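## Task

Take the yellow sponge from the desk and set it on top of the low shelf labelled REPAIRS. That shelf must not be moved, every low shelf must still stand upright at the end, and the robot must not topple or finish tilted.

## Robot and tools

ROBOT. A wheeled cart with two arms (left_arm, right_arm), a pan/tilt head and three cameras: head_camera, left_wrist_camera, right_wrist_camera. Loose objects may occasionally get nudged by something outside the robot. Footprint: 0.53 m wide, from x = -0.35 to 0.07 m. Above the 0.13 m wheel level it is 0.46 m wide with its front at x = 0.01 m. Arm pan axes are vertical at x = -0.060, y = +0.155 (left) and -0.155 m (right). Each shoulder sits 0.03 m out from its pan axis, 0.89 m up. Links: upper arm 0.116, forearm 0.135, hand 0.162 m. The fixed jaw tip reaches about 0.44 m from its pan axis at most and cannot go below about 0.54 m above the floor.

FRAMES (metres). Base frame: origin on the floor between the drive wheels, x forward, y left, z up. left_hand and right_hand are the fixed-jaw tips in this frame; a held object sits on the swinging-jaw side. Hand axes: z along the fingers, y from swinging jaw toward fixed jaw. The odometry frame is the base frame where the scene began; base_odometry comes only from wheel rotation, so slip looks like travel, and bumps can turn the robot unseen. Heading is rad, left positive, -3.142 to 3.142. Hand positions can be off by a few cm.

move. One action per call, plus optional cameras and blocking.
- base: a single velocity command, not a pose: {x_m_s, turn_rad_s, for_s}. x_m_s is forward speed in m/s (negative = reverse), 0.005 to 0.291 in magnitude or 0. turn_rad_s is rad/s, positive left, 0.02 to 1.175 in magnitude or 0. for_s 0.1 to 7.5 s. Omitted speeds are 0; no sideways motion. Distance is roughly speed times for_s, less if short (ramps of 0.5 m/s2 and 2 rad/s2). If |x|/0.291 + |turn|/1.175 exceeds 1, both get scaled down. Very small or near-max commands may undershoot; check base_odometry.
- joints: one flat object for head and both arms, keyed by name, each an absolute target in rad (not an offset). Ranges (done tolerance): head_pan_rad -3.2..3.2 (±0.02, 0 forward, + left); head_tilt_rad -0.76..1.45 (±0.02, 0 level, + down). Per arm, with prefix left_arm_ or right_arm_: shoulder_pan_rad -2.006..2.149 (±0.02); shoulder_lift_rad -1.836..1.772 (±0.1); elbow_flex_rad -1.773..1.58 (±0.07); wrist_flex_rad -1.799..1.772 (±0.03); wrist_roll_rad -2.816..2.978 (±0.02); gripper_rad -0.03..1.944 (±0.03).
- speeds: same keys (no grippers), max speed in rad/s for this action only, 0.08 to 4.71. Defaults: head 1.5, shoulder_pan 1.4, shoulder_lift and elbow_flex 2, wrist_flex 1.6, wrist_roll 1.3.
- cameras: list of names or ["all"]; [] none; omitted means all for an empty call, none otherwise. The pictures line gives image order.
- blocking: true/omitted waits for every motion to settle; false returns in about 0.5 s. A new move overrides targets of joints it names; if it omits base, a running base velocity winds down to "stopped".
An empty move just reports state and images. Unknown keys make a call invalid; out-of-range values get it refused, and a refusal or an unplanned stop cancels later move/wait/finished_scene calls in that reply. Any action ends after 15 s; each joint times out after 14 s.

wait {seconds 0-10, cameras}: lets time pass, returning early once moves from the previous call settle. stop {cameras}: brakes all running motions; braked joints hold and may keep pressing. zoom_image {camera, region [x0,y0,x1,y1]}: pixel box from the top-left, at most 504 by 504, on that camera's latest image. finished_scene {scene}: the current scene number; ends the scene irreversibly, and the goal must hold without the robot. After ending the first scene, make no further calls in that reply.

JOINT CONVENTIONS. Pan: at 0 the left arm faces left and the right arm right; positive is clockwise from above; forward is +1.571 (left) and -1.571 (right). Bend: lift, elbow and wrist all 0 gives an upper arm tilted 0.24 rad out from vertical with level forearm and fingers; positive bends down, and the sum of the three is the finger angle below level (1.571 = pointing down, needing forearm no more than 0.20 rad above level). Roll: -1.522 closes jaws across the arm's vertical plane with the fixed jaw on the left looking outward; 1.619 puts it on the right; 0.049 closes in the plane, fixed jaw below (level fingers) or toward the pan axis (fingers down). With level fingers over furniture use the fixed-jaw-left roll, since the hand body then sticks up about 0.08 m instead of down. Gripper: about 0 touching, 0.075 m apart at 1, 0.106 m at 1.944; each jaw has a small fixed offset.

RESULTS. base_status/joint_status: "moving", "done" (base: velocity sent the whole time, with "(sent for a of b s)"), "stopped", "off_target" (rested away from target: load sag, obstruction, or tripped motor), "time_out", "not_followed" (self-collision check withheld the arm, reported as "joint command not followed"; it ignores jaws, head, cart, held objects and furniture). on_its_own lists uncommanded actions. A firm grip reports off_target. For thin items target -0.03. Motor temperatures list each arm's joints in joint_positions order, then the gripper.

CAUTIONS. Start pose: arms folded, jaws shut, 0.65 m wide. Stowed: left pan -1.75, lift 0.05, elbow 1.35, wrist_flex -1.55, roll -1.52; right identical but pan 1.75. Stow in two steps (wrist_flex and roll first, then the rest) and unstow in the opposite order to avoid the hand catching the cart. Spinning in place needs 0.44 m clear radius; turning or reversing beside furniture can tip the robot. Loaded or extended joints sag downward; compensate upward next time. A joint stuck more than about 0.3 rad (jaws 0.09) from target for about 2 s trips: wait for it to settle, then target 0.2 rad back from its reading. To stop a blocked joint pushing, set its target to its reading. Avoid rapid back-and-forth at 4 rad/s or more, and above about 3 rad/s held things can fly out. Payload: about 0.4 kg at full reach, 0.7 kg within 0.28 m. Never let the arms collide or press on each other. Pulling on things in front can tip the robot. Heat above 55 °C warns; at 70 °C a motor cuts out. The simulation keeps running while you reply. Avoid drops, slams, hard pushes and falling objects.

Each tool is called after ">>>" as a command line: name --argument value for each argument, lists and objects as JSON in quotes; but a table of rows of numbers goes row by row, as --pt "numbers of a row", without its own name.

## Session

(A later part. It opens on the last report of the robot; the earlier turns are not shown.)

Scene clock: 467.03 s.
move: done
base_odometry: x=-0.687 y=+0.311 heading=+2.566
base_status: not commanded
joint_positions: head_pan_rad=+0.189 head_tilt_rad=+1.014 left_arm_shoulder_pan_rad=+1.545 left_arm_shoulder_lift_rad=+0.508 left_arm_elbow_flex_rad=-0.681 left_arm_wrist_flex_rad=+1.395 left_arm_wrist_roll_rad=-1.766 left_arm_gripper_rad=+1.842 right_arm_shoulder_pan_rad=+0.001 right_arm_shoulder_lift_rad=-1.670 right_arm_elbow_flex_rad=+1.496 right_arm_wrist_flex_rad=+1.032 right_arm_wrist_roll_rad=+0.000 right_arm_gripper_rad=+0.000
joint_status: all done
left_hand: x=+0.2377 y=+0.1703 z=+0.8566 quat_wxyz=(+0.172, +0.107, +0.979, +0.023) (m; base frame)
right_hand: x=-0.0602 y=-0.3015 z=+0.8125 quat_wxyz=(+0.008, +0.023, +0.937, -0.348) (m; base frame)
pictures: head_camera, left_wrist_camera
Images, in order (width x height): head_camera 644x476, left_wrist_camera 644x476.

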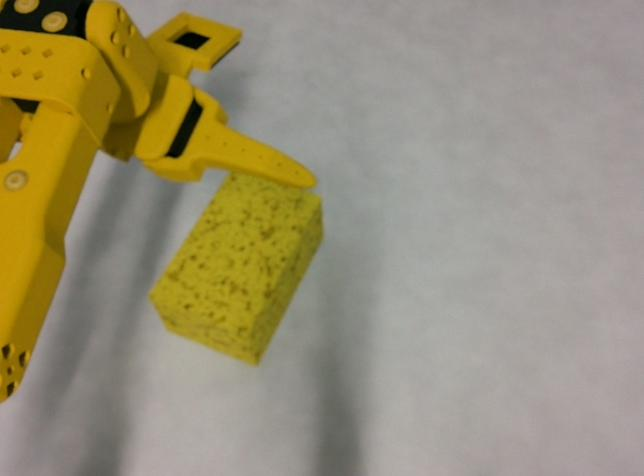

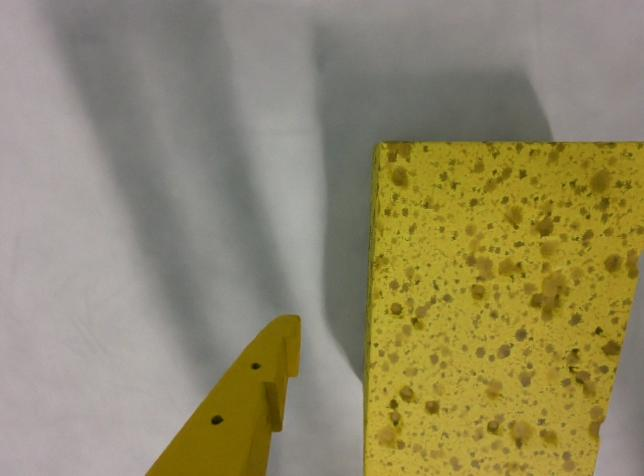

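>>> move --joints '{"left_arm_shoulder_pan_rad": 1.59}'

>>> move --joints '{"left_arm_shoulder_lift_rad": 0.52, "left_arm_elbow_flex_rad": -0.27, "left_arm_wrist_flex_rad": 0.923}' --speeds '{"left_arm_shoulder_lift_rad": 0.1, "left_arm_elbow_flex_rad": 0.4, "left_arm_wrist_flex_rad": 0.45}' --cameras '["head_camera", "left_wrist_camera"]'

Scene clock: 473.20 s.
move: done
base_odometry: x=-0.687 y=+0.311 heading=+2.566
base_status: not commanded
joint_positions: head_pan_rad=+0.189 head_tilt_rad=+1.014 left_arm_shoulder_pan_rad=+1.586 left_arm_shoulder_lift_rad=+0.508 left_arm_elbow_flex_rad=-0.681 left_arm_wrist_flex_rad=+1.395 left_arm_wrist_roll_rad=-1.766 left_arm_gripper_rad=+1.842 right_arm_shoulder_pan_rad=+0.001 right_arm_shoulder_lift_rad=-1.670 right_arm_elbow_flex_rad=+1.496 right_arm_wrist_flex_rad=+1.032 right_arm_wrist_roll_rad=+0.000 right_arm_gripper_rad=+0.000
joint_status: all done
left_hand: x=+0.2381 y=+0.1579 z=+0.8566 quat_wxyz=(+0.172, +0.128, +0.977, +0.020) (m; base frame)
right_hand: x=-0.0602 y=-0.3015 z=+0.8125 quat_wxyz=(+0.008, +0.023, +0.937, -0.348) (m; base frame)
pictures: none

Scene clock: 474.80 s.
move: done
base_odometry: x=-0.687 y=+0.311 heading=+2.566
base_status: not commanded
joint_positions: head_pan_rad=+0.189 head_tilt_rad=+1.014 left_arm_shoulder_pan_rad=+1.586 left_arm_shoulder_lift_rad=+0.531 left_arm_elbow_flex_rad=-0.268 left_arm_wrist_flex_rad=+0.932 left_arm_wrist_roll_rad=-1.766 left_arm_gripper_rad=+1.842 right_arm_shoulder_pan_rad=+0.001 right_arm_shoulder_lift_rad=-1.670 right_arm_elbow_flex_rad=+1.496 right_arm_wrist_flex_rad=+1.032 right_arm_wrist_roll_rad=+0.000 right_arm_gripper_rad=+0.000
joint_status: all done
left_hand: x=+0.2438 y=+0.1578 z=+0.7981 quat_wxyz=(+0.186, +0.127, +0.974, +0.021) (m; base frame)
right_hand: x=-0.0602 y=-0.3015 z=+0.8125 quat_wxyz=(+0.008, +0.023, +0.937, -0.348) (m; base frame)
pictures: head_camera, left_wrist_camera
Images, in order (width x height): head_camera 644x476, left_wrist_camera 644x476.

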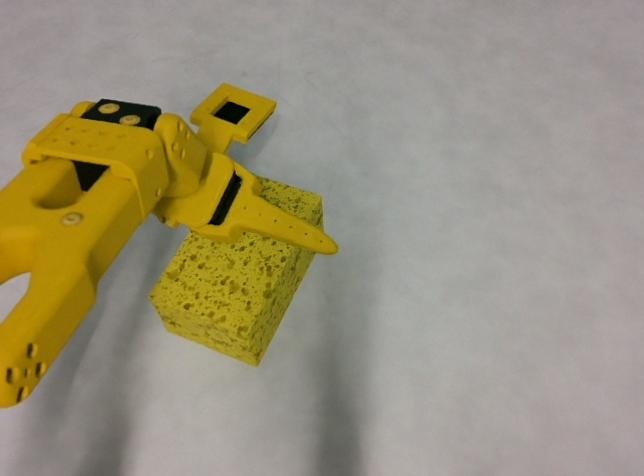

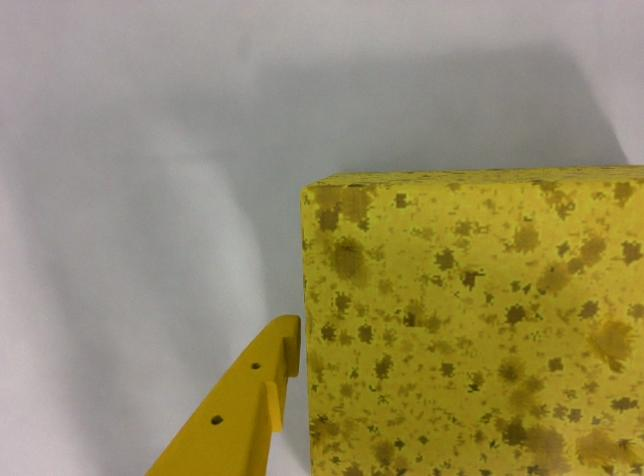

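>>> move --joints '{"left_arm_shoulder_lift_rad": 0.53, "left_arm_elbow_flex_rad": -0.16, "left_arm_wrist_flex_rad": 0.82}' --speeds '{"left_arm_elbow_flex_rad": 0.2, "left_arm_wrist_flex_rad": 0.2}'

>>> move --joints '{"left_arm_gripper_rad": 0.75}' --cameras '["head_camera", "left_wrist_camera"]'

Scene clock: 480.80 s.
move: done
base_odometry: x=-0.687 y=+0.311 heading=+2.566
base_status: not commanded
joint_positions: head_pan_rad=+0.189 head_tilt_rad=+1.014 left_arm_shoulder_pan_rad=+1.586 left_arm_shoulder_lift_rad=+0.541 left_arm_elbow_flex_rad=-0.157 left_arm_wrist_flex_rad=+0.829 left_arm_wrist_roll_rad=-1.766 left_arm_gripper_rad=+1.842 right_arm_shoulder_pan_rad=+0.001 right_arm_shoulder_lift_rad=-1.670 right_arm_elbow_flex_rad=+1.496 right_arm_wrist_flex_rad=+1.032 right_arm_wrist_roll_rad=+0.000 right_arm_gripper_rad=+0.000
joint_status: all done
left_hand: x=+0.2375 y=+0.1579 z=+0.7808 quat_wxyz=(+0.177, +0.127, +0.976, +0.020) (m; base frame)
right_hand: x=-0.0602 y=-0.3015 z=+0.8125 quat_wxyz=(+0.008, +0.023, +0.937, -0.348) (m; base frame)
pictures: none

Scene clock: 481.87 s.
move: off_target
base_odometry: x=-0.687 y=+0.311 heading=+2.566
base_status: not commanded
joint_positions: head_pan_rad=+0.189 head_tilt_rad=+1.014 left_arm_shoulder_pan_rad=+1.591 left_arm_shoulder_lift_rad=+0.530 left_arm_elbow_flex_rad=-0.167 left_arm_wrist_flex_rad=+0.829 left_arm_wrist_roll_rad=-1.763 left_arm_gripper_rad=+1.045 right_arm_shoulder_pan_rad=+0.004 right_arm_shoulder_lift_rad=-1.670 right_arm_elbow_flex_rad=+1.496 right_arm_wrist_flex_rad=+1.032 right_arm_wrist_roll_rad=+0.000 right_arm_gripper_rad=+0.000
joint_status: left_arm_gripper_rad off_target (ended at +1.045, target +0.750)
left_hand: x=+0.2404 y=+0.1565 z=+0.7854 quat_wxyz=(+0.187, +0.128, +0.974, +0.021) (m; base frame)
right_hand: x=-0.0606 y=-0.3015 z=+0.8125 quat_wxyz=(+0.008, +0.025, +0.937, -0.348) (m; base frame)
pictures: head_camera, left_wrist_camera
Images, in order (width x height): head_camera 644x476, left_wrist_camera 644x476.

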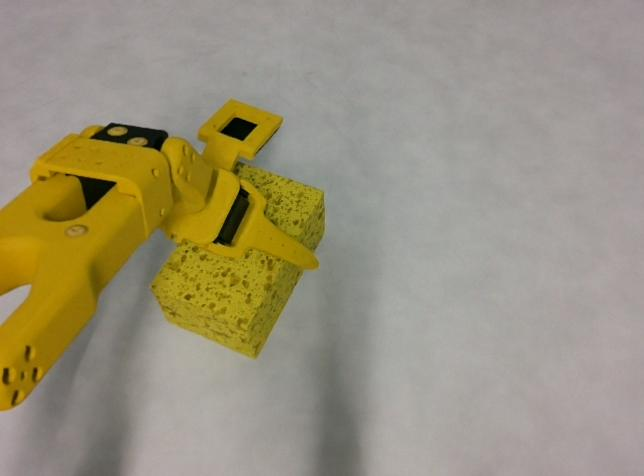

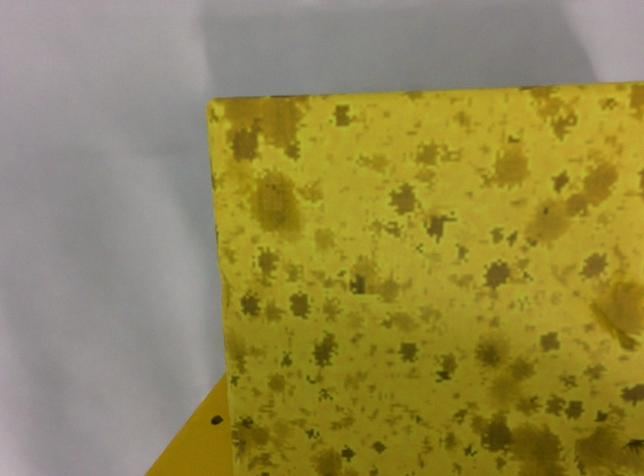

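>>> move --joints '{"left_arm_gripper_rad": 0.9, "left_arm_shoulder_lift_rad": 0.2}' --speeds '{"left_arm_shoulder_lift_rad": 0.4}' --cameras '["head_camera", "left_wrist_camera"]'

Scene clock: 488.67 s.
move: off_target
base_odometry: x=-0.687 y=+0.311 heading=+2.566
base_status: not commanded
joint_positions: head_pan_rad=+0.189 head_tilt_rad=+1.014 left_arm_shoulder_pan_rad=+1.586 left_arm_shoulder_lift_rad=+0.263 left_arm_elbow_flex_rad=-0.156 left_arm_wrist_flex_rad=+0.827 left_arm_wrist_roll_rad=-1.766 left_arm_gripper_rad=+1.040 right_arm_shoulder_pan_rad=+0.004 right_arm_shoulder_lift_rad=-1.670 right_arm_elbow_flex_rad=+1.496 right_arm_wrist_flex_rad=+1.032 right_arm_wrist_roll_rad=+0.000 right_arm_gripper_rad=+0.000
joint_status: left_arm_gripper_rad off_target (ended at +1.040, target +0.900); the others done
left_hand: x=+0.2582 y=+0.1576 z=+0.8581 quat_wxyz=(+0.311, +0.123, +0.942, +0.036) (m; base frame)
right_hand: x=-0.0606 y=-0.3015 z=+0.8125 quat_wxyz=(+0.008, +0.025, +0.937, -0.348) (m; base frame)
pictures: head_camera, left_wrist_camera
Images, in order (width x height): head_camera 644x476, left_wrist_camera 644x476.

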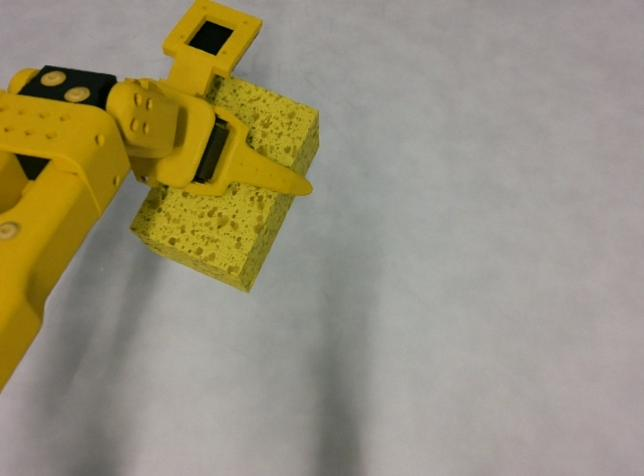

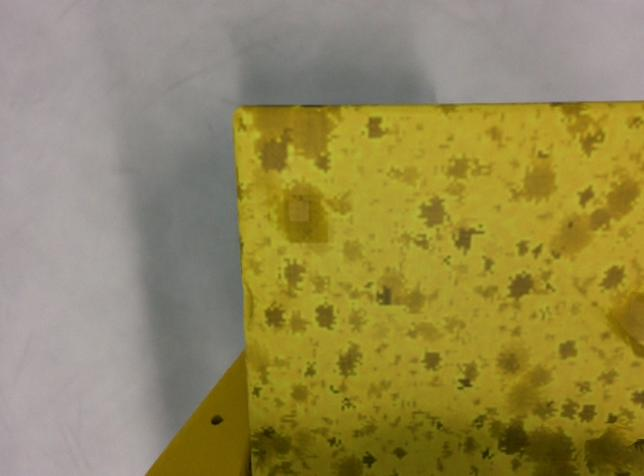

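>>> move --joints '{"left_arm_shoulder_lift_rad": -0.1, "left_arm_wrist_flex_rad": 1.1}' --speeds '{"left_arm_shoulder_lift_rad": 0.4, "left_arm_wrist_flex_rad": 0.4}'

>>> move --base '{"x_m_s": -0.15, "for_s": 2.7}' --joints '{"head_pan_rad": 1.57, "head_tilt_rad": 0.8}' --cameras '["head_camera"]'

>>> move --joints '{"head_pan_rad": 2.2, "head_tilt_rad": 0.8}' --cameras '["head_camera", "left_wrist_camera"]'

Scene clock: 506.10 s.
move: done
base_odometry: x=-0.687 y=+0.311 heading=+2.566
base_status: not commanded
joint_positions: head_pan_rad=+0.189 head_tilt_rad=+1.014 left_arm_shoulder_pan_rad=+1.586 left_arm_shoulder_lift_rad=-0.047 left_arm_elbow_flex_rad=-0.156 left_arm_wrist_flex_rad=+1.099 left_arm_wrist_roll_rad=-1.776 left_arm_gripper_rad=+1.040 right_arm_shoulder_pan_rad=+0.004 right_arm_shoulder_lift_rad=-1.670 right_arm_elbow_flex_rad=+1.496 right_arm_wrist_flex_rad=+1.032 right_arm_wrist_roll_rad=+0.000 right_arm_gripper_rad=+0.000
joint_status: all done
left_hand: x=+0.2259 y=+0.1581 z=+0.9158 quat_wxyz=(+0.329, +0.126, +0.935, +0.039) (m; base frame)
right_hand: x=-0.0606 y=-0.3015 z=+0.8125 quat_wxyz=(+0.008, +0.025, +0.937, -0.348) (m; base frame)
pictures: none

Scene clock: 509.93 s.
move: done
base_odometry: x=-0.347 y=+0.090 heading=+2.563
base_status: done (sent for 2.7 of 2.7 s)
joint_positions: head_pan_rad=+1.560 head_tilt_rad=+0.814 left_arm_shoulder_pan_rad=+1.586 left_arm_shoulder_lift_rad=-0.049 left_arm_elbow_flex_rad=-0.156 left_arm_wrist_flex_rad=+1.099 left_arm_wrist_roll_rad=-1.776 left_arm_gripper_rad=+1.040 right_arm_shoulder_pan_rad=-0.002 right_arm_shoulder_lift_rad=-1.670 right_arm_elbow_flex_rad=+1.496 right_arm_wrist_flex_rad=+1.032 right_arm_wrist_roll_rad=+0.000 right_arm_gripper_rad=+0.000
joint_status: all done
left_hand: x=+0.2259 y=+0.1581 z=+0.9162 quat_wxyz=(+0.329, +0.126, +0.935, +0.039) (m; base frame)
right_hand: x=-0.0597 y=-0.3015 z=+0.8125 quat_wxyz=(+0.009, +0.022, +0.937, -0.348) (m; base frame)
pictures: head_camera
Images, in order (width x height): head_camera 644x476.

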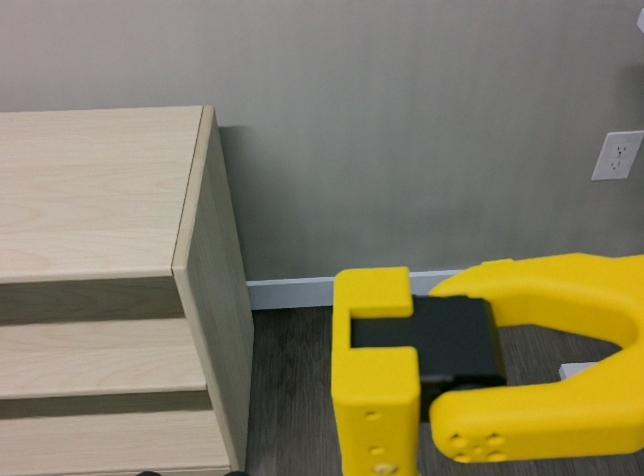

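Scene clock: 511.17 s.
move: done
base_odometry: x=-0.347 y=+0.090 heading=+2.563
base_status: not commanded
joint_positions: head_pan_rad=+2.189 head_tilt_rad=+0.814 left_arm_shoulder_pan_rad=+1.586 left_arm_shoulder_lift_rad=-0.049 left_arm_elbow_flex_rad=-0.156 left_arm_wrist_flex_rad=+1.099 left_arm_wrist_roll_rad=-1.776 left_arm_gripper_rad=+1.040 right_arm_shoulder_pan_rad=-0.002 right_arm_shoulder_lift_rad=-1.670 right_arm_elbow_flex_rad=+1.496 right_arm_wrist_flex_rad=+1.032 right_arm_wrist_roll_rad=+0.000 right_arm_gripper_rad=+0.000
joint_status: all done
left_hand: x=+0.2259 y=+0.1581 z=+0.9162 quat_wxyz=(+0.329, +0.126, +0.935, +0.039) (m; base frame)
right_hand: x=-0.0597 y=-0.3015 z=+0.8125 quat_wxyz=(+0.009, +0.022, +0.937, -0.348) (m; base frame)
pictures: head_camera, left_wrist_camera
Images, in order (width x height): head_camera 644x476, left_wrist_camera 644x476.

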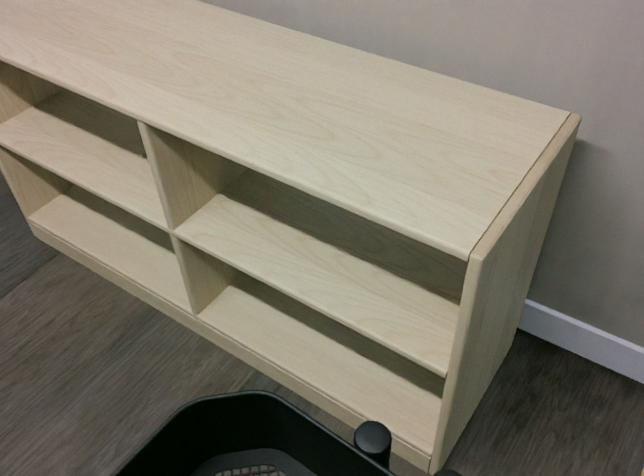

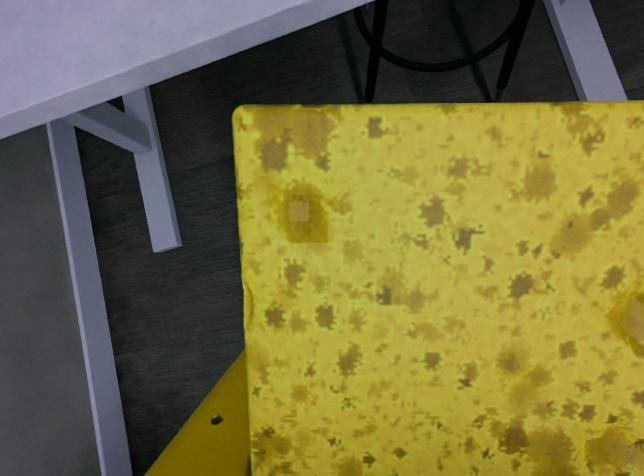

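>>> move --base '{"x_m_s": -0.15, "for_s": 2.8}'

>>> move --base '{"turn_rad_s": 0.4, "for_s": 3.93}' --joints '{"head_pan_rad": 0, "head_tilt_rad": 0.9}' --cameras '["head_camera"]'

>>> move --joints '{"head_tilt_rad": -0.2}' --cameras '["head_camera"]'

Scene clock: 529.20 s.
move: done
base_odometry: x=+0.006 y=-0.138 heading=+2.568
base_status: done (sent for 2.8 of 2.8 s)
joint_positions: head_pan_rad=+2.189 head_tilt_rad=+0.814 left_arm_shoulder_pan_rad=+1.586 left_arm_shoulder_lift_rad=-0.049 left_arm_elbow_flex_rad=-0.156 left_arm_wrist_flex_rad=+1.099 left_arm_wrist_roll_rad=-1.776 left_arm_gripper_rad=+1.040 right_arm_shoulder_pan_rad=-0.002 right_arm_shoulder_lift_rad=-1.670 right_arm_elbow_flex_rad=+1.496 right_arm_wrist_flex_rad=+1.032 right_arm_wrist_roll_rad=+0.000 right_arm_gripper_rad=+0.000
joint_status: not commanded
left_hand: x=+0.2259 y=+0.1581 z=+0.9162 quat_wxyz=(+0.329, +0.126, +0.935, +0.039) (m; base frame)
right_hand: x=-0.0597 y=-0.3015 z=+0.8125 quat_wxyz=(+0.009, +0.022, +0.937, -0.348) (m; base frame)
pictures: none

Scene clock: 533.73 s.
move: done
base_odometry: x=+0.006 y=-0.139 heading=-2.142
base_status: done (sent for 3.93 of 3.93 s)
joint_positions: head_pan_rad=+0.009 head_tilt_rad=+0.894 left_arm_shoulder_pan_rad=+1.583 left_arm_shoulder_lift_rad=-0.049 left_arm_elbow_flex_rad=-0.156 left_arm_wrist_flex_rad=+1.099 left_arm_wrist_roll_rad=-1.776 left_arm_gripper_rad=+1.040 right_arm_shoulder_pan_rad=-0.002 right_arm_shoulder_lift_rad=-1.670 right_arm_elbow_flex_rad=+1.496 right_arm_wrist_flex_rad=+1.032 right_arm_wrist_roll_rad=+0.000 right_arm_gripper_rad=+0.000
joint_status: all done
left_hand: x=+0.2259 y=+0.1590 z=+0.9162 quat_wxyz=(+0.329, +0.125, +0.935, +0.040) (m; base frame)
right_hand: x=-0.0597 y=-0.3015 z=+0.8125 quat_wxyz=(+0.009, +0.022, +0.937, -0.348) (m; base frame)
pictures: head_camera
Images, in order (width x height): head_camera 644x476.

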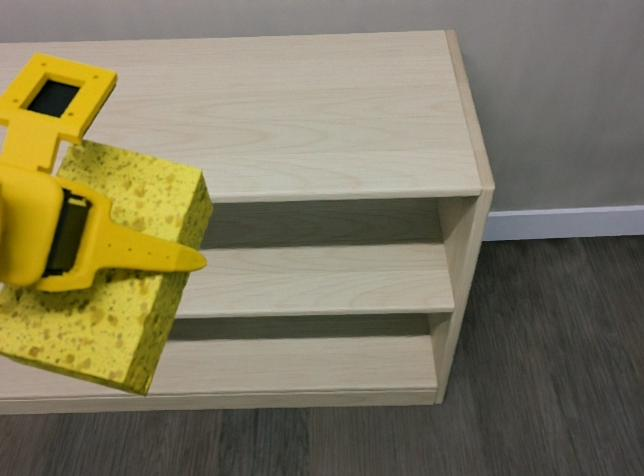

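Scene clock: 535.27 s.
move: done
base_odometry: x=+0.006 y=-0.139 heading=-2.142
base_status: not commanded
joint_positions: head_pan_rad=+0.009 head_tilt_rad=-0.190 left_arm_shoulder_pan_rad=+1.583 left_arm_shoulder_lift_rad=-0.049 left_arm_elbow_flex_rad=-0.156 left_arm_wrist_flex_rad=+1.099 left_arm_wrist_roll_rad=-1.776 left_arm_gripper_rad=+1.040 right_arm_shoulder_pan_rad=-0.002 right_arm_shoulder_lift_rad=-1.670 right_arm_elbow_flex_rad=+1.496 right_arm_wrist_flex_rad=+1.032 right_arm_wrist_roll_rad=+0.000 right_arm_gripper_rad=+0.000
joint_status: all done
left_hand: x=+0.2259 y=+0.1590 z=+0.9162 quat_wxyz=(+0.329, +0.125, +0.935, +0.040) (m; base frame)
right_hand: x=-0.0597 y=-0.3015 z=+0.8125 quat_wxyz=(+0.009, +0.022, +0.937, -0.348) (m; base frame)
pictures: head_camera
Images, in order (width x height): head_camera 644x476.

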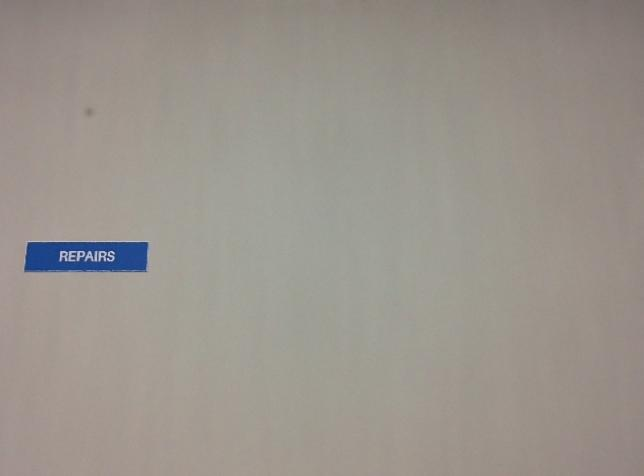

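>>> move --base '{"x_m_s": 0.12, "for_s": 3.0}' --joints '{"head_tilt_rad": 1.4}' --cameras '["head_camera"]'

Scene clock: 544.67 s.
move: done
base_odometry: x=-0.189 y=-0.442 heading=-2.141
base_status: done (sent for 3 of 3 s)
joint_positions: head_pan_rad=+0.009 head_tilt_rad=+1.395 left_arm_shoulder_pan_rad=+1.583 left_arm_shoulder_lift_rad=-0.050 left_arm_elbow_flex_rad=-0.156 left_arm_wrist_flex_rad=+1.099 left_arm_wrist_roll_rad=-1.776 left_arm_gripper_rad=+1.040 right_arm_shoulder_pan_rad=-0.002 right_arm_shoulder_lift_rad=-1.670 right_arm_elbow_flex_rad=+1.496 right_arm_wrist_flex_rad=+1.032 right_arm_wrist_roll_rad=+0.000 right_arm_gripper_rad=+0.000
joint_status: all done
left_hand: x=+0.2259 y=+0.1590 z=+0.9166 quat_wxyz=(+0.330, +0.125, +0.935, +0.040) (m; base frame)
right_hand: x=-0.0597 y=-0.3015 z=+0.8125 quat_wxyz=(+0.009, +0.022, +0.937, -0.348) (m; base frame)
pictures: head_camera
Images, in order (width x height): head_camera 644x476.

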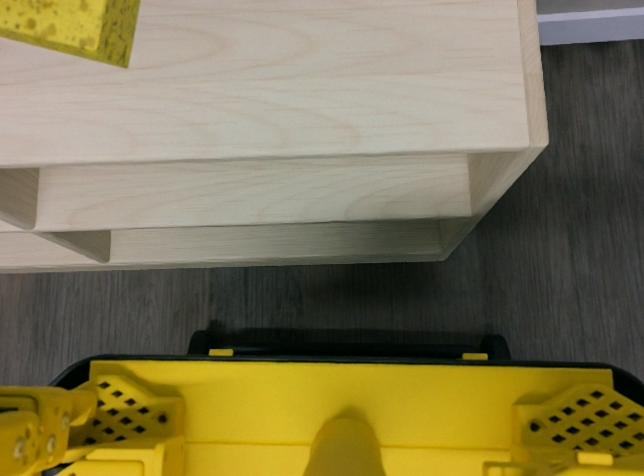

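>>> move --base '{"x_m_s": 0.08, "for_s": 0.9}'

>>> move --joints '{"left_arm_shoulder_lift_rad": 0.87, "left_arm_elbow_flex_rad": -0.37, "left_arm_wrist_flex_rad": 0.67, "head_tilt_rad": 1.0, "head_pan_rad": 0.2}' --speeds '{"left_arm_shoulder_lift_rad": 0.45, "left_arm_elbow_flex_rad": 0.1, "left_arm_wrist_flex_rad": 0.2}' --cameras '["head_camera", "left_wrist_camera"]'

Scene clock: 562.93 s.
move: done
base_odometry: x=-0.228 y=-0.503 heading=-2.142
base_status: done (sent for 0.9 of 0.9 s)
joint_positions: head_pan_rad=+0.009 head_tilt_rad=+1.395 left_arm_shoulder_pan_rad=+1.583 left_arm_shoulder_lift_rad=-0.050 left_arm_elbow_flex_rad=-0.156 left_arm_wrist_flex_rad=+1.099 left_arm_wrist_roll_rad=-1.776 left_arm_gripper_rad=+1.040 right_arm_shoulder_pan_rad=+0.001 right_arm_shoulder_lift_rad=-1.670 right_arm_elbow_flex_rad=+1.496 right_arm_wrist_flex_rad=+1.032 right_arm_wrist_roll_rad=+0.000 right_arm_gripper_rad=+0.000
joint_status: not commanded
left_hand: x=+0.2259 y=+0.1590 z=+0.9166 quat_wxyz=(+0.330, +0.125, +0.935, +0.040) (m; base frame)
right_hand: x=-0.0602 y=-0.3015 z=+0.8125 quat_wxyz=(+0.008, +0.023, +0.937, -0.348) (m; base frame)
pictures: none

Scene clock: 565.57 s.
move: done
base_odometry: x=-0.228 y=-0.503 heading=-2.142
base_status: not commanded
joint_positions: head_pan_rad=+0.189 head_tilt_rad=+1.014 left_arm_shoulder_pan_rad=+1.583 left_arm_shoulder_lift_rad=+0.884 left_arm_elbow_flex_rad=-0.337 left_arm_wrist_flex_rad=+0.680 left_arm_wrist_roll_rad=-1.776 left_arm_gripper_rad=+1.040 right_arm_shoulder_pan_rad=+0.001 right_arm_shoulder_lift_rad=-1.670 right_arm_elbow_flex_rad=+1.496 right_arm_wrist_flex_rad=+1.032 right_arm_wrist_roll_rad=+0.000 right_arm_gripper_rad=+0.000
joint_status: all done
left_hand: x=+0.2489 y=+0.1587 z=+0.7274 quat_wxyz=(+0.170, +0.131, +0.977, +0.021) (m; base frame)
right_hand: x=-0.0602 y=-0.3015 z=+0.8125 quat_wxyz=(+0.008, +0.023, +0.937, -0.348) (m; base frame)
pictures: head_camera, left_wrist_camera
Images, in order (width x height): head_camera 644x476, left_wrist_camera 644x476.

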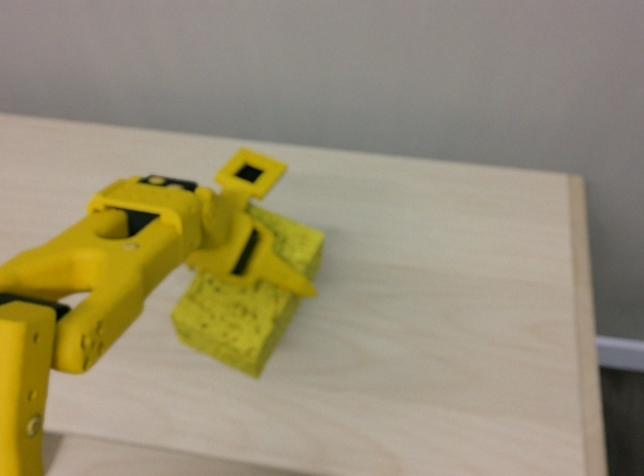

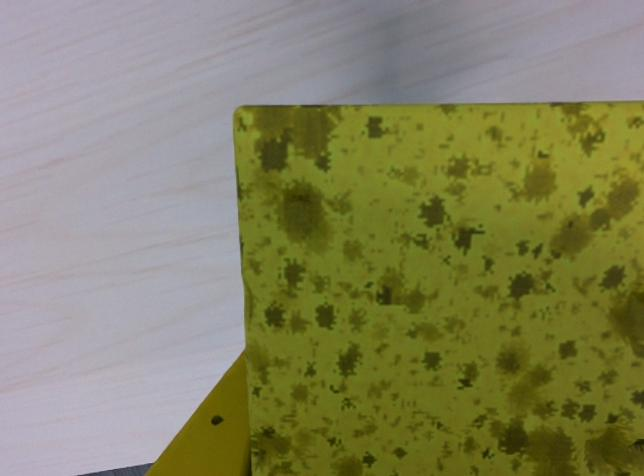

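>>> move --joints '{"left_arm_shoulder_lift_rad": 1.06, "left_arm_elbow_flex_rad": -0.46, "left_arm_wrist_flex_rad": 0.6}' --speeds '{"left_arm_shoulder_lift_rad": 0.2, "left_arm_elbow_flex_rad": 0.12, "left_arm_wrist_flex_rad": 0.1}' --cameras '["head_camera", "left_wrist_camera"]'

>>> move --joints '{"left_arm_shoulder_lift_rad": 1.16, "left_arm_elbow_flex_rad": -0.5, "left_arm_wrist_flex_rad": 0.55}' --speeds '{"left_arm_shoulder_lift_rad": 0.15, "left_arm_elbow_flex_rad": 0.1, "left_arm_wrist_flex_rad": 0.1}' --cameras '["head_camera", "left_wrist_camera"]'

Scene clock: 575.83 s.
move: done
base_odometry: x=-0.228 y=-0.503 heading=-2.142
base_status: not commanded
joint_positions: head_pan_rad=+0.189 head_tilt_rad=+1.014 left_arm_shoulder_pan_rad=+1.583 left_arm_shoulder_lift_rad=+1.074 left_arm_elbow_flex_rad=-0.429 left_arm_wrist_flex_rad=+0.608 left_arm_wrist_roll_rad=-1.776 left_arm_gripper_rad=+1.040 right_arm_shoulder_pan_rad=+0.001 right_arm_shoulder_lift_rad=-1.670 right_arm_elbow_flex_rad=+1.496 right_arm_wrist_flex_rad=+1.032 right_arm_wrist_roll_rad=+0.000 right_arm_gripper_rad=+0.000
joint_status: all done
left_hand: x=+0.2455 y=+0.1587 z=+0.6941 quat_wxyz=(+0.157, +0.131, +0.979, +0.019) (m; base frame)
right_hand: x=-0.0602 y=-0.3015 z=+0.8125 quat_wxyz=(+0.008, +0.023, +0.937, -0.348) (m; base frame)
pictures: head_camera, left_wrist_camera
Images, in order (width x height): head_camera 644x476, left_wrist_camera 644x476.

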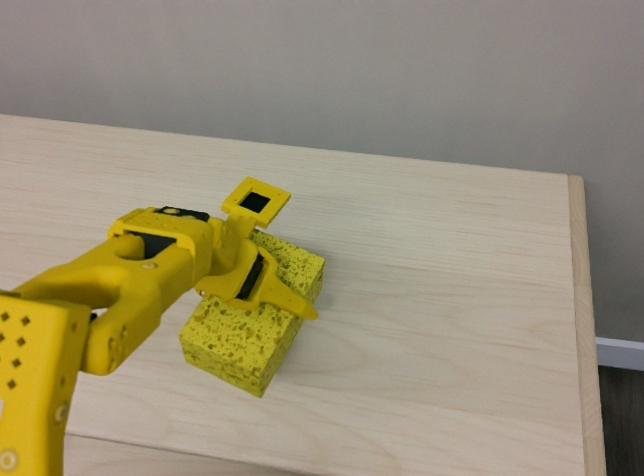

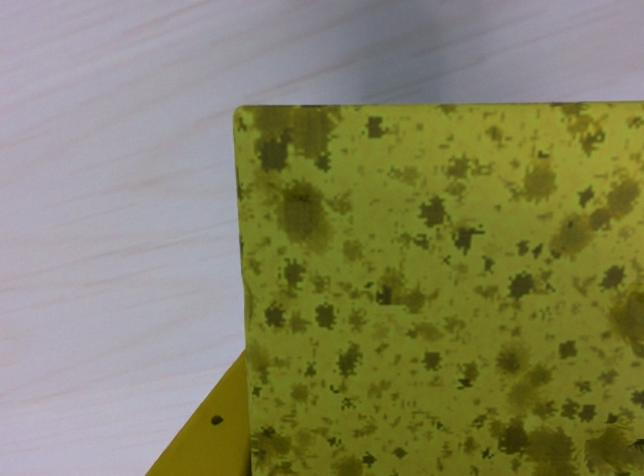

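Scene clock: 576.93 s.
move: done
base_odometry: x=-0.228 y=-0.503 heading=-2.142
base_status: not commanded
joint_positions: head_pan_rad=+0.189 head_tilt_rad=+1.014 left_arm_shoulder_pan_rad=+1.583 left_arm_shoulder_lift_rad=+1.176 left_arm_elbow_flex_rad=-0.470 left_arm_wrist_flex_rad=+0.559 left_arm_wrist_roll_rad=-1.776 left_arm_gripper_rad=+1.040 right_arm_shoulder_pan_rad=+0.001 right_arm_shoulder_lift_rad=-1.670 right_arm_elbow_flex_rad=+1.496 right_arm_wrist_flex_rad=+1.032 right_arm_wrist_roll_rad=+0.000 right_arm_gripper_rad=+0.000
joint_status: all done
left_hand: x=+0.2414 y=+0.1588 z=+0.6755 quat_wxyz=(+0.152, +0.131, +0.980, +0.018) (m; base frame)
right_hand: x=-0.0602 y=-0.3015 z=+0.8125 quat_wxyz=(+0.008, +0.023, +0.937, -0.348) (m; base frame)
pictures: head_camera, left_wrist_camera
Images, in order (width x height): head_camera 644x476, left_wrist_camera 644x476.

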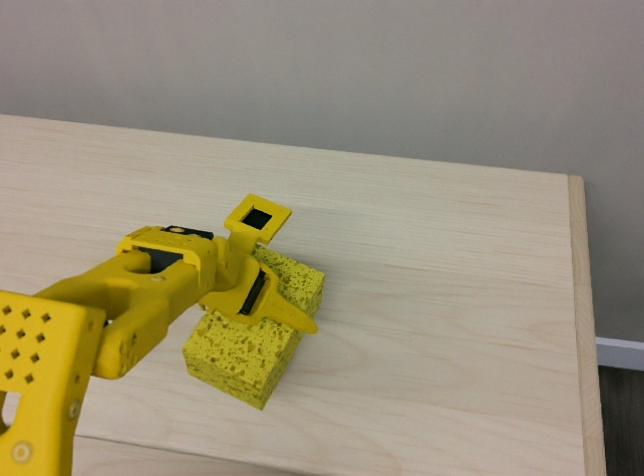

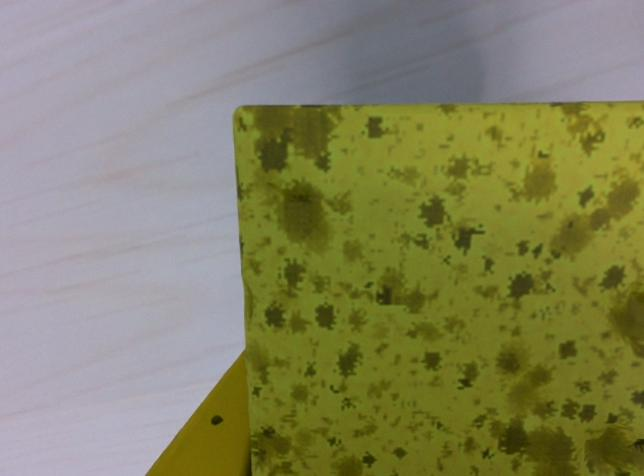

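Continue lower; watch for contact.

>>> move --joints '{"left_arm_shoulder_lift_rad": 1.24, "left_arm_elbow_flex_rad": -0.53, "left_arm_wrist_flex_rad": 0.51}' --speeds '{"left_arm_shoulder_lift_rad": 0.12, "left_arm_elbow_flex_rad": 0.1, "left_arm_wrist_flex_rad": 0.1}' --cameras '["left_wrist_camera"]'

>>> move --joints '{"left_arm_shoulder_lift_rad": 1.31, "left_arm_elbow_flex_rad": -0.56, "left_arm_wrist_flex_rad": 0.47}' --speeds '{"left_arm_shoulder_lift_rad": 0.12, "left_arm_elbow_flex_rad": 0.1, "left_arm_wrist_flex_rad": 0.1}' --cameras '["head_camera", "left_wrist_camera"]'

Scene clock: 585.83 s.
move: done
base_odometry: x=-0.228 y=-0.503 heading=-2.142
base_status: not commanded
joint_positions: head_pan_rad=+0.189 head_tilt_rad=+1.014 left_arm_shoulder_pan_rad=+1.583 left_arm_shoulder_lift_rad=+1.254 left_arm_elbow_flex_rad=-0.500 left_arm_wrist_flex_rad=+0.519 left_arm_wrist_roll_rad=-1.776 left_arm_gripper_rad=+1.040 right_arm_shoulder_pan_rad=+0.001 right_arm_shoulder_lift_rad=-1.670 right_arm_elbow_flex_rad=+1.496 right_arm_wrist_flex_rad=+1.032 right_arm_wrist_roll_rad=+0.000 right_arm_gripper_rad=+0.000
joint_status: all done
left_hand: x=+0.2368 y=+0.1588 z=+0.6609 quat_wxyz=(+0.147, +0.131, +0.980, +0.018) (m; base frame)
right_hand: x=-0.0602 y=-0.3015 z=+0.8125 quat_wxyz=(+0.008, +0.023, +0.937, -0.348) (m; base frame)
pictures: left_wrist_camera
Images, in order (width x height): left_wrist_camera 644x476.

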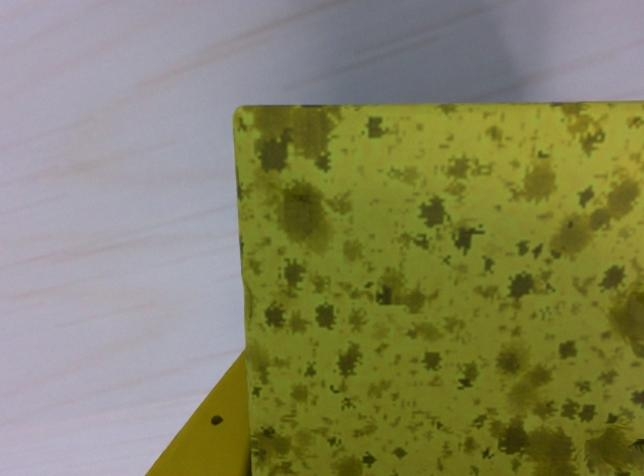

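Scene clock: 586.83 s.
move: done
base_odometry: x=-0.228 y=-0.503 heading=-2.142
base_status: not commanded
joint_positions: head_pan_rad=+0.189 head_tilt_rad=+1.014 left_arm_shoulder_pan_rad=+1.583 left_arm_shoulder_lift_rad=+1.324 left_arm_elbow_flex_rad=-0.532 left_arm_wrist_flex_rad=+0.479 left_arm_wrist_roll_rad=-1.776 left_arm_gripper_rad=+1.040 right_arm_shoulder_pan_rad=+0.001 right_arm_shoulder_lift_rad=-1.670 right_arm_elbow_flex_rad=+1.496 right_arm_wrist_flex_rad=+1.032 right_arm_wrist_roll_rad=+0.000 right_arm_gripper_rad=+0.000
joint_status: all done
left_hand: x=+0.2339 y=+0.1589 z=+0.6490 quat_wxyz=(+0.148, +0.131, +0.980, +0.018) (m; base frame)
right_hand: x=-0.0602 y=-0.3015 z=+0.8125 quat_wxyz=(+0.008, +0.023, +0.937, -0.348) (m; base frame)
pictures: head_camera, left_wrist_camera
Images, in order (width x height): head_camera 644x476, left_wrist_camera 644x476.

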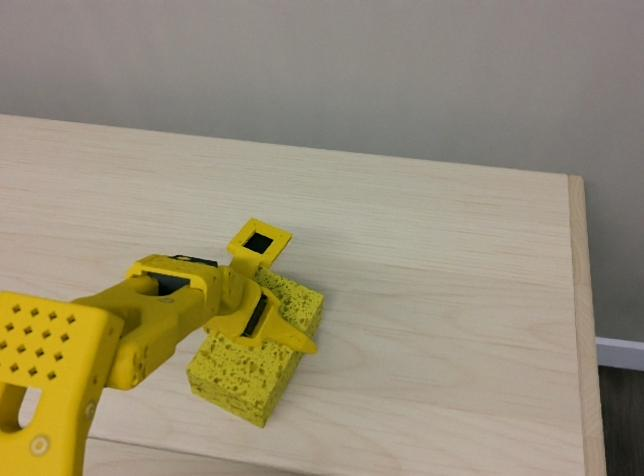

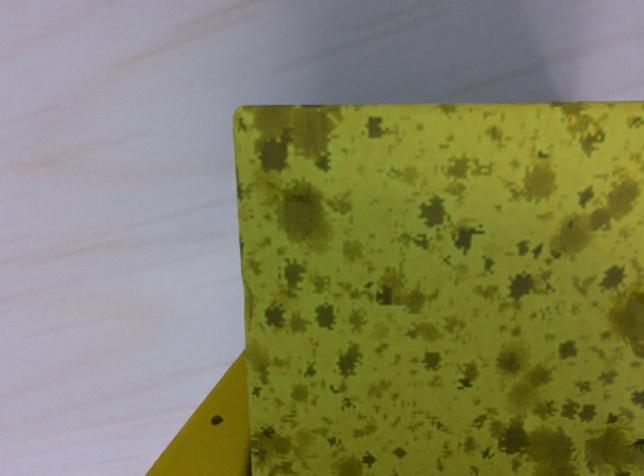

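>>> move --joints '{"left_arm_shoulder_lift_rad": 1.36, "left_arm_elbow_flex_rad": -0.57, "left_arm_wrist_flex_rad": 0.43}' --speeds '{"left_arm_shoulder_lift_rad": 0.12, "left_arm_elbow_flex_rad": 0.1, "left_arm_wrist_flex_rad": 0.1}' --cameras '["left_wrist_camera"]'

>>> move --joints '{"left_arm_shoulder_lift_rad": 1.41, "left_arm_elbow_flex_rad": -0.58, "left_arm_wrist_flex_rad": 0.39}' --speeds '{"left_arm_shoulder_lift_rad": 0.12, "left_arm_elbow_flex_rad": 0.1, "left_arm_wrist_flex_rad": 0.1}' --cameras '["head_camera", "left_wrist_camera"]'

Scene clock: 597.87 s.
move: done
base_odometry: x=-0.228 y=-0.503 heading=-2.142
base_status: not commanded
joint_positions: head_pan_rad=+0.189 head_tilt_rad=+1.014 left_arm_shoulder_pan_rad=+1.583 left_arm_shoulder_lift_rad=+1.372 left_arm_elbow_flex_rad=-0.541 left_arm_wrist_flex_rad=+0.439 left_arm_wrist_roll_rad=-1.776 left_arm_gripper_rad=+1.040 right_arm_shoulder_pan_rad=+0.001 right_arm_shoulder_lift_rad=-1.670 right_arm_elbow_flex_rad=+1.496 right_arm_wrist_flex_rad=+1.032 right_arm_wrist_roll_rad=+0.000 right_arm_gripper_rad=+0.000
joint_status: all done
left_hand: x=+0.2304 y=+0.1589 z=+0.6399 quat_wxyz=(+0.149, +0.131, +0.980, +0.018) (m; base frame)
right_hand: x=-0.0602 y=-0.3015 z=+0.8125 quat_wxyz=(+0.008, +0.023, +0.937, -0.348) (m; base frame)
pictures: left_wrist_camera
Images, in order (width x height): left_wrist_camera 644x476.

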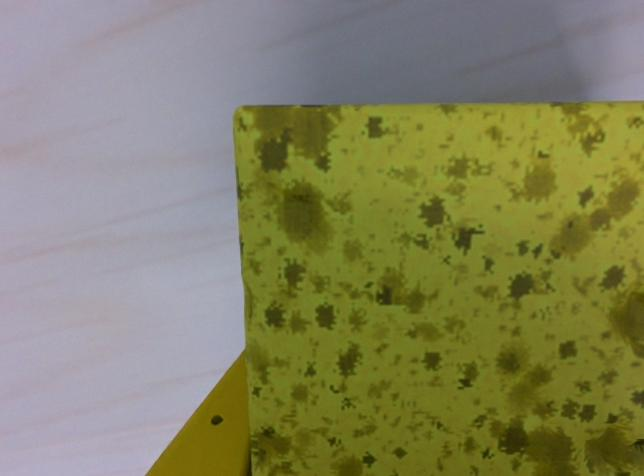

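Scene clock: 598.67 s.
move: done
base_odometry: x=-0.228 y=-0.503 heading=-2.142
base_status: not commanded
joint_positions: head_pan_rad=+0.189 head_tilt_rad=+1.014 left_arm_shoulder_pan_rad=+1.583 left_arm_shoulder_lift_rad=+1.412 left_arm_elbow_flex_rad=-0.561 left_arm_wrist_flex_rad=+0.398 left_arm_wrist_roll_rad=-1.772 left_arm_gripper_rad=+1.040 right_arm_shoulder_pan_rad=+0.001 right_arm_shoulder_lift_rad=-1.670 right_arm_elbow_flex_rad=+1.496 right_arm_wrist_flex_rad=+1.032 right_arm_wrist_roll_rad=+0.000 right_arm_gripper_rad=+0.000
joint_status: all done
left_hand: x=+0.2314 y=+0.1589 z=+0.6345 quat_wxyz=(+0.159, +0.129, +0.979, +0.019) (m; base frame)
right_hand: x=-0.0602 y=-0.3015 z=+0.8125 quat_wxyz=(+0.008, +0.023, +0.937, -0.348) (m; base frame)
pictures: head_camera, left_wrist_camera
Images, in order (width x height): head_camera 644x476, left_wrist_camera 644x476.

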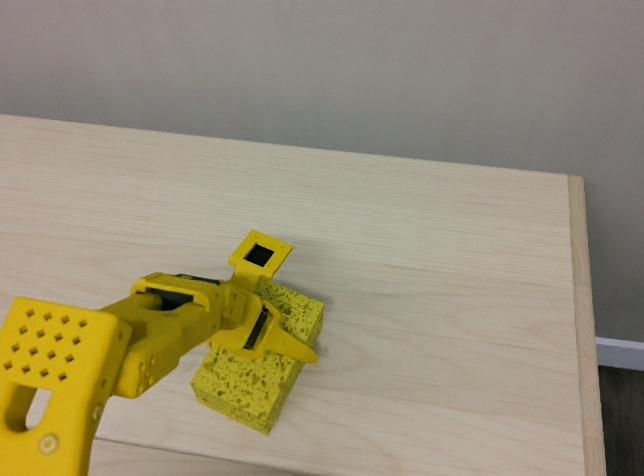

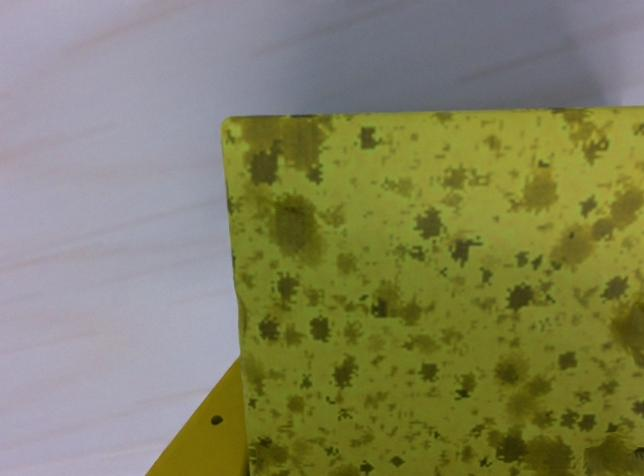

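>>> move --joints '{"left_arm_shoulder_lift_rad": 1.43, "left_arm_wrist_flex_rad": 0.36}' --speeds '{"left_arm_shoulder_lift_rad": 0.1}'

>>> move --joints '{"left_arm_gripper_rad": 1.15}'

>>> move --joints '{"left_arm_gripper_rad": 1.6}' --cameras '["head_camera", "left_wrist_camera"]'

Scene clock: 606.37 s.
move: done
base_odometry: x=-0.228 y=-0.503 heading=-2.142
base_status: not commanded
joint_positions: head_pan_rad=+0.189 head_tilt_rad=+1.014 left_arm_shoulder_pan_rad=+1.583 left_arm_shoulder_lift_rad=+1.426 left_arm_elbow_flex_rad=-0.569 left_arm_wrist_flex_rad=+0.369 left_arm_wrist_roll_rad=-1.766 left_arm_gripper_rad=+1.040 right_arm_shoulder_pan_rad=+0.001 right_arm_shoulder_lift_rad=-1.670 right_arm_elbow_flex_rad=+1.496 right_arm_wrist_flex_rad=+1.032 right_arm_wrist_roll_rad=+0.000 right_arm_gripper_rad=+0.000
joint_status: all done
left_hand: x=+0.2341 y=+0.1589 z=+0.6335 quat_wxyz=(+0.171, +0.126, +0.977, +0.020) (m; base frame)
right_hand: x=-0.0602 y=-0.3015 z=+0.8125 quat_wxyz=(+0.008, +0.023, +0.937, -0.348) (m; base frame)
pictures: none

Scene clock: 606.90 s.
move: done
base_odometry: x=-0.228 y=-0.503 heading=-2.142
base_status: not commanded
joint_positions: head_pan_rad=+0.189 head_tilt_rad=+1.014 left_arm_shoulder_pan_rad=+1.583 left_arm_shoulder_lift_rad=+1.430 left_arm_elbow_flex_rad=-0.569 left_arm_wrist_flex_rad=+0.356 left_arm_wrist_roll_rad=-1.766 left_arm_gripper_rad=+1.147 right_arm_shoulder_pan_rad=+0.001 right_arm_shoulder_lift_rad=-1.670 right_arm_elbow_flex_rad=+1.496 right_arm_wrist_flex_rad=+1.032 right_arm_wrist_roll_rad=+0.000 right_arm_gripper_rad=+0.000
joint_status: all done
left_hand: x=+0.2347 y=+0.1589 z=+0.6330 quat_wxyz=(+0.174, +0.126, +0.976, +0.020) (m; base frame)
right_hand: x=-0.0602 y=-0.3015 z=+0.8125 quat_wxyz=(+0.008, +0.023, +0.937, -0.348) (m; base frame)
pictures: none

Scene clock: 607.67 s.
move: done
base_odometry: x=-0.228 y=-0.503 heading=-2.142
base_status: not commanded
joint_positions: head_pan_rad=+0.189 head_tilt_rad=+1.014 left_arm_shoulder_pan_rad=+1.583 left_arm_shoulder_lift_rad=+1.441 left_arm_elbow_flex_rad=-0.569 left_arm_wrist_flex_rad=+0.367 left_arm_wrist_roll_rad=-1.768 left_arm_gripper_rad=+1.592 right_arm_shoulder_pan_rad=+0.001 right_arm_shoulder_lift_rad=-1.670 right_arm_elbow_flex_rad=+1.496 right_arm_wrist_flex_rad=+1.032 right_arm_wrist_roll_rad=+0.000 right_arm_gripper_rad=+0.000
joint_status: all done
left_hand: x=+0.2303 y=+0.1589 z=+0.6296 quat_wxyz=(+0.164, +0.127, +0.978, +0.019) (m; base frame)
right_hand: x=-0.0602 y=-0.3015 z=+0.8125 quat_wxyz=(+0.008, +0.023, +0.937, -0.348) (m; base frame)
pictures: head_camera, left_wrist_camera
Images, in order (width x height): head_camera 644x476, left_wrist_camera 644x476.

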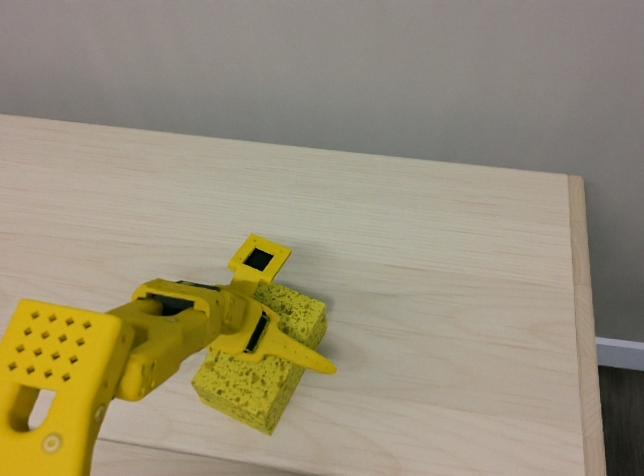

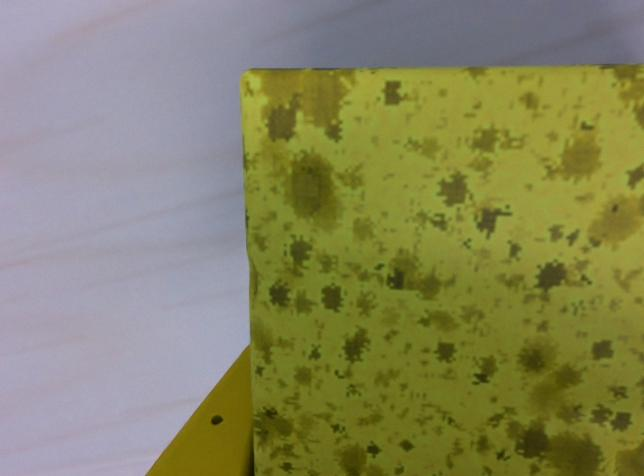

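>>> move --joints '{"left_arm_shoulder_pan_rad": 1.52, "left_arm_gripper_rad": 1.85}' --speeds '{"left_arm_shoulder_pan_rad": 0.2}'

>>> move --joints '{"left_arm_shoulder_lift_rad": 0.5, "left_arm_wrist_flex_rad": 0.9}' --speeds '{"left_arm_shoulder_lift_rad": 0.4, "left_arm_wrist_flex_rad": 0.2}' --cameras '["head_camera", "left_wrist_camera"]'

Scene clock: 614.03 s.
move: done
base_odometry: x=-0.228 y=-0.503 heading=-2.142
base_status: not commanded
joint_positions: head_pan_rad=+0.189 head_tilt_rad=+1.014 left_arm_shoulder_pan_rad=+1.526 left_arm_shoulder_lift_rad=+1.441 left_arm_elbow_flex_rad=-0.569 left_arm_wrist_flex_rad=+0.367 left_arm_wrist_roll_rad=-1.768 left_arm_gripper_rad=+1.842 right_arm_shoulder_pan_rad=+0.001 right_arm_shoulder_lift_rad=-1.670 right_arm_elbow_flex_rad=+1.496 right_arm_wrist_flex_rad=+1.032 right_arm_wrist_roll_rad=+0.000 right_arm_gripper_rad=+0.000
joint_status: all done
left_hand: x=+0.2296 y=+0.1754 z=+0.6296 quat_wxyz=(+0.163, +0.099, +0.981, +0.024) (m; base frame)
right_hand: x=-0.0602 y=-0.3015 z=+0.8125 quat_wxyz=(+0.008, +0.023, +0.937, -0.348) (m; base frame)
pictures: none

Scene clock: 617.20 s.
move: done
base_odometry: x=-0.228 y=-0.503 heading=-2.142
base_status: not commanded
joint_positions: head_pan_rad=+0.189 head_tilt_rad=+1.014 left_arm_shoulder_pan_rad=+1.526 left_arm_shoulder_lift_rad=+0.567 left_arm_elbow_flex_rad=-0.569 left_arm_wrist_flex_rad=+0.898 left_arm_wrist_roll_rad=-1.768 left_arm_gripper_rad=+1.842 right_arm_shoulder_pan_rad=+0.001 right_arm_shoulder_lift_rad=-1.670 right_arm_elbow_flex_rad=+1.496 right_arm_wrist_flex_rad=+1.032 right_arm_wrist_roll_rad=+0.000 right_arm_gripper_rad=+0.000
joint_status: all done
left_hand: x=+0.2903 y=+0.1781 z=+0.8552 quat_wxyz=(+0.328, +0.095, +0.939, +0.048) (m; base frame)
right_hand: x=-0.0602 y=-0.3015 z=+0.8125 quat_wxyz=(+0.008, +0.023, +0.937, -0.348) (m; base frame)
pictures: head_camera, left_wrist_camera
Images, in order (width x height): head_camera 644x476, left_wrist_camera 644x476.

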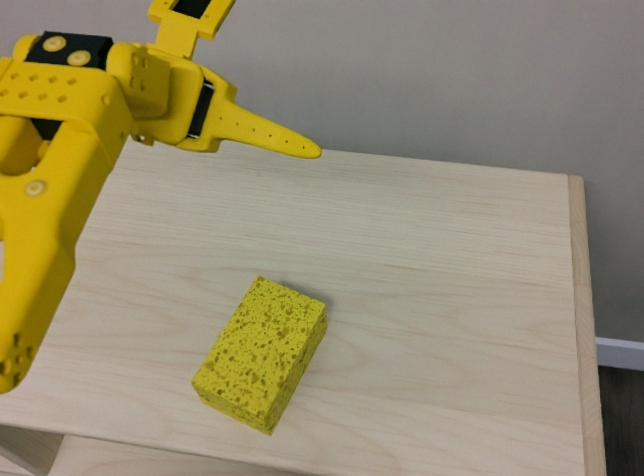

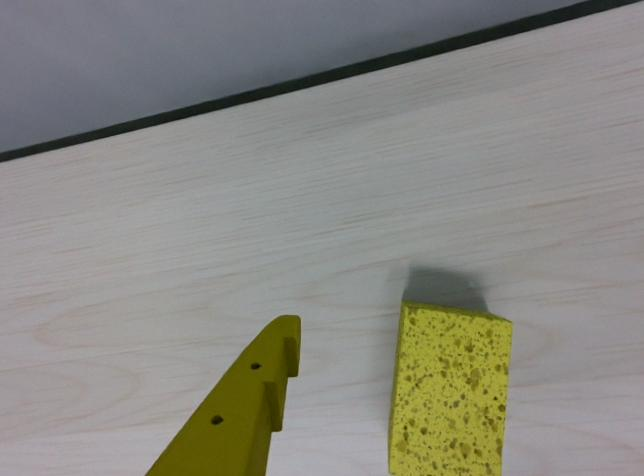

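>>> finished_scene --scene 2

The scene is finished: the task was done.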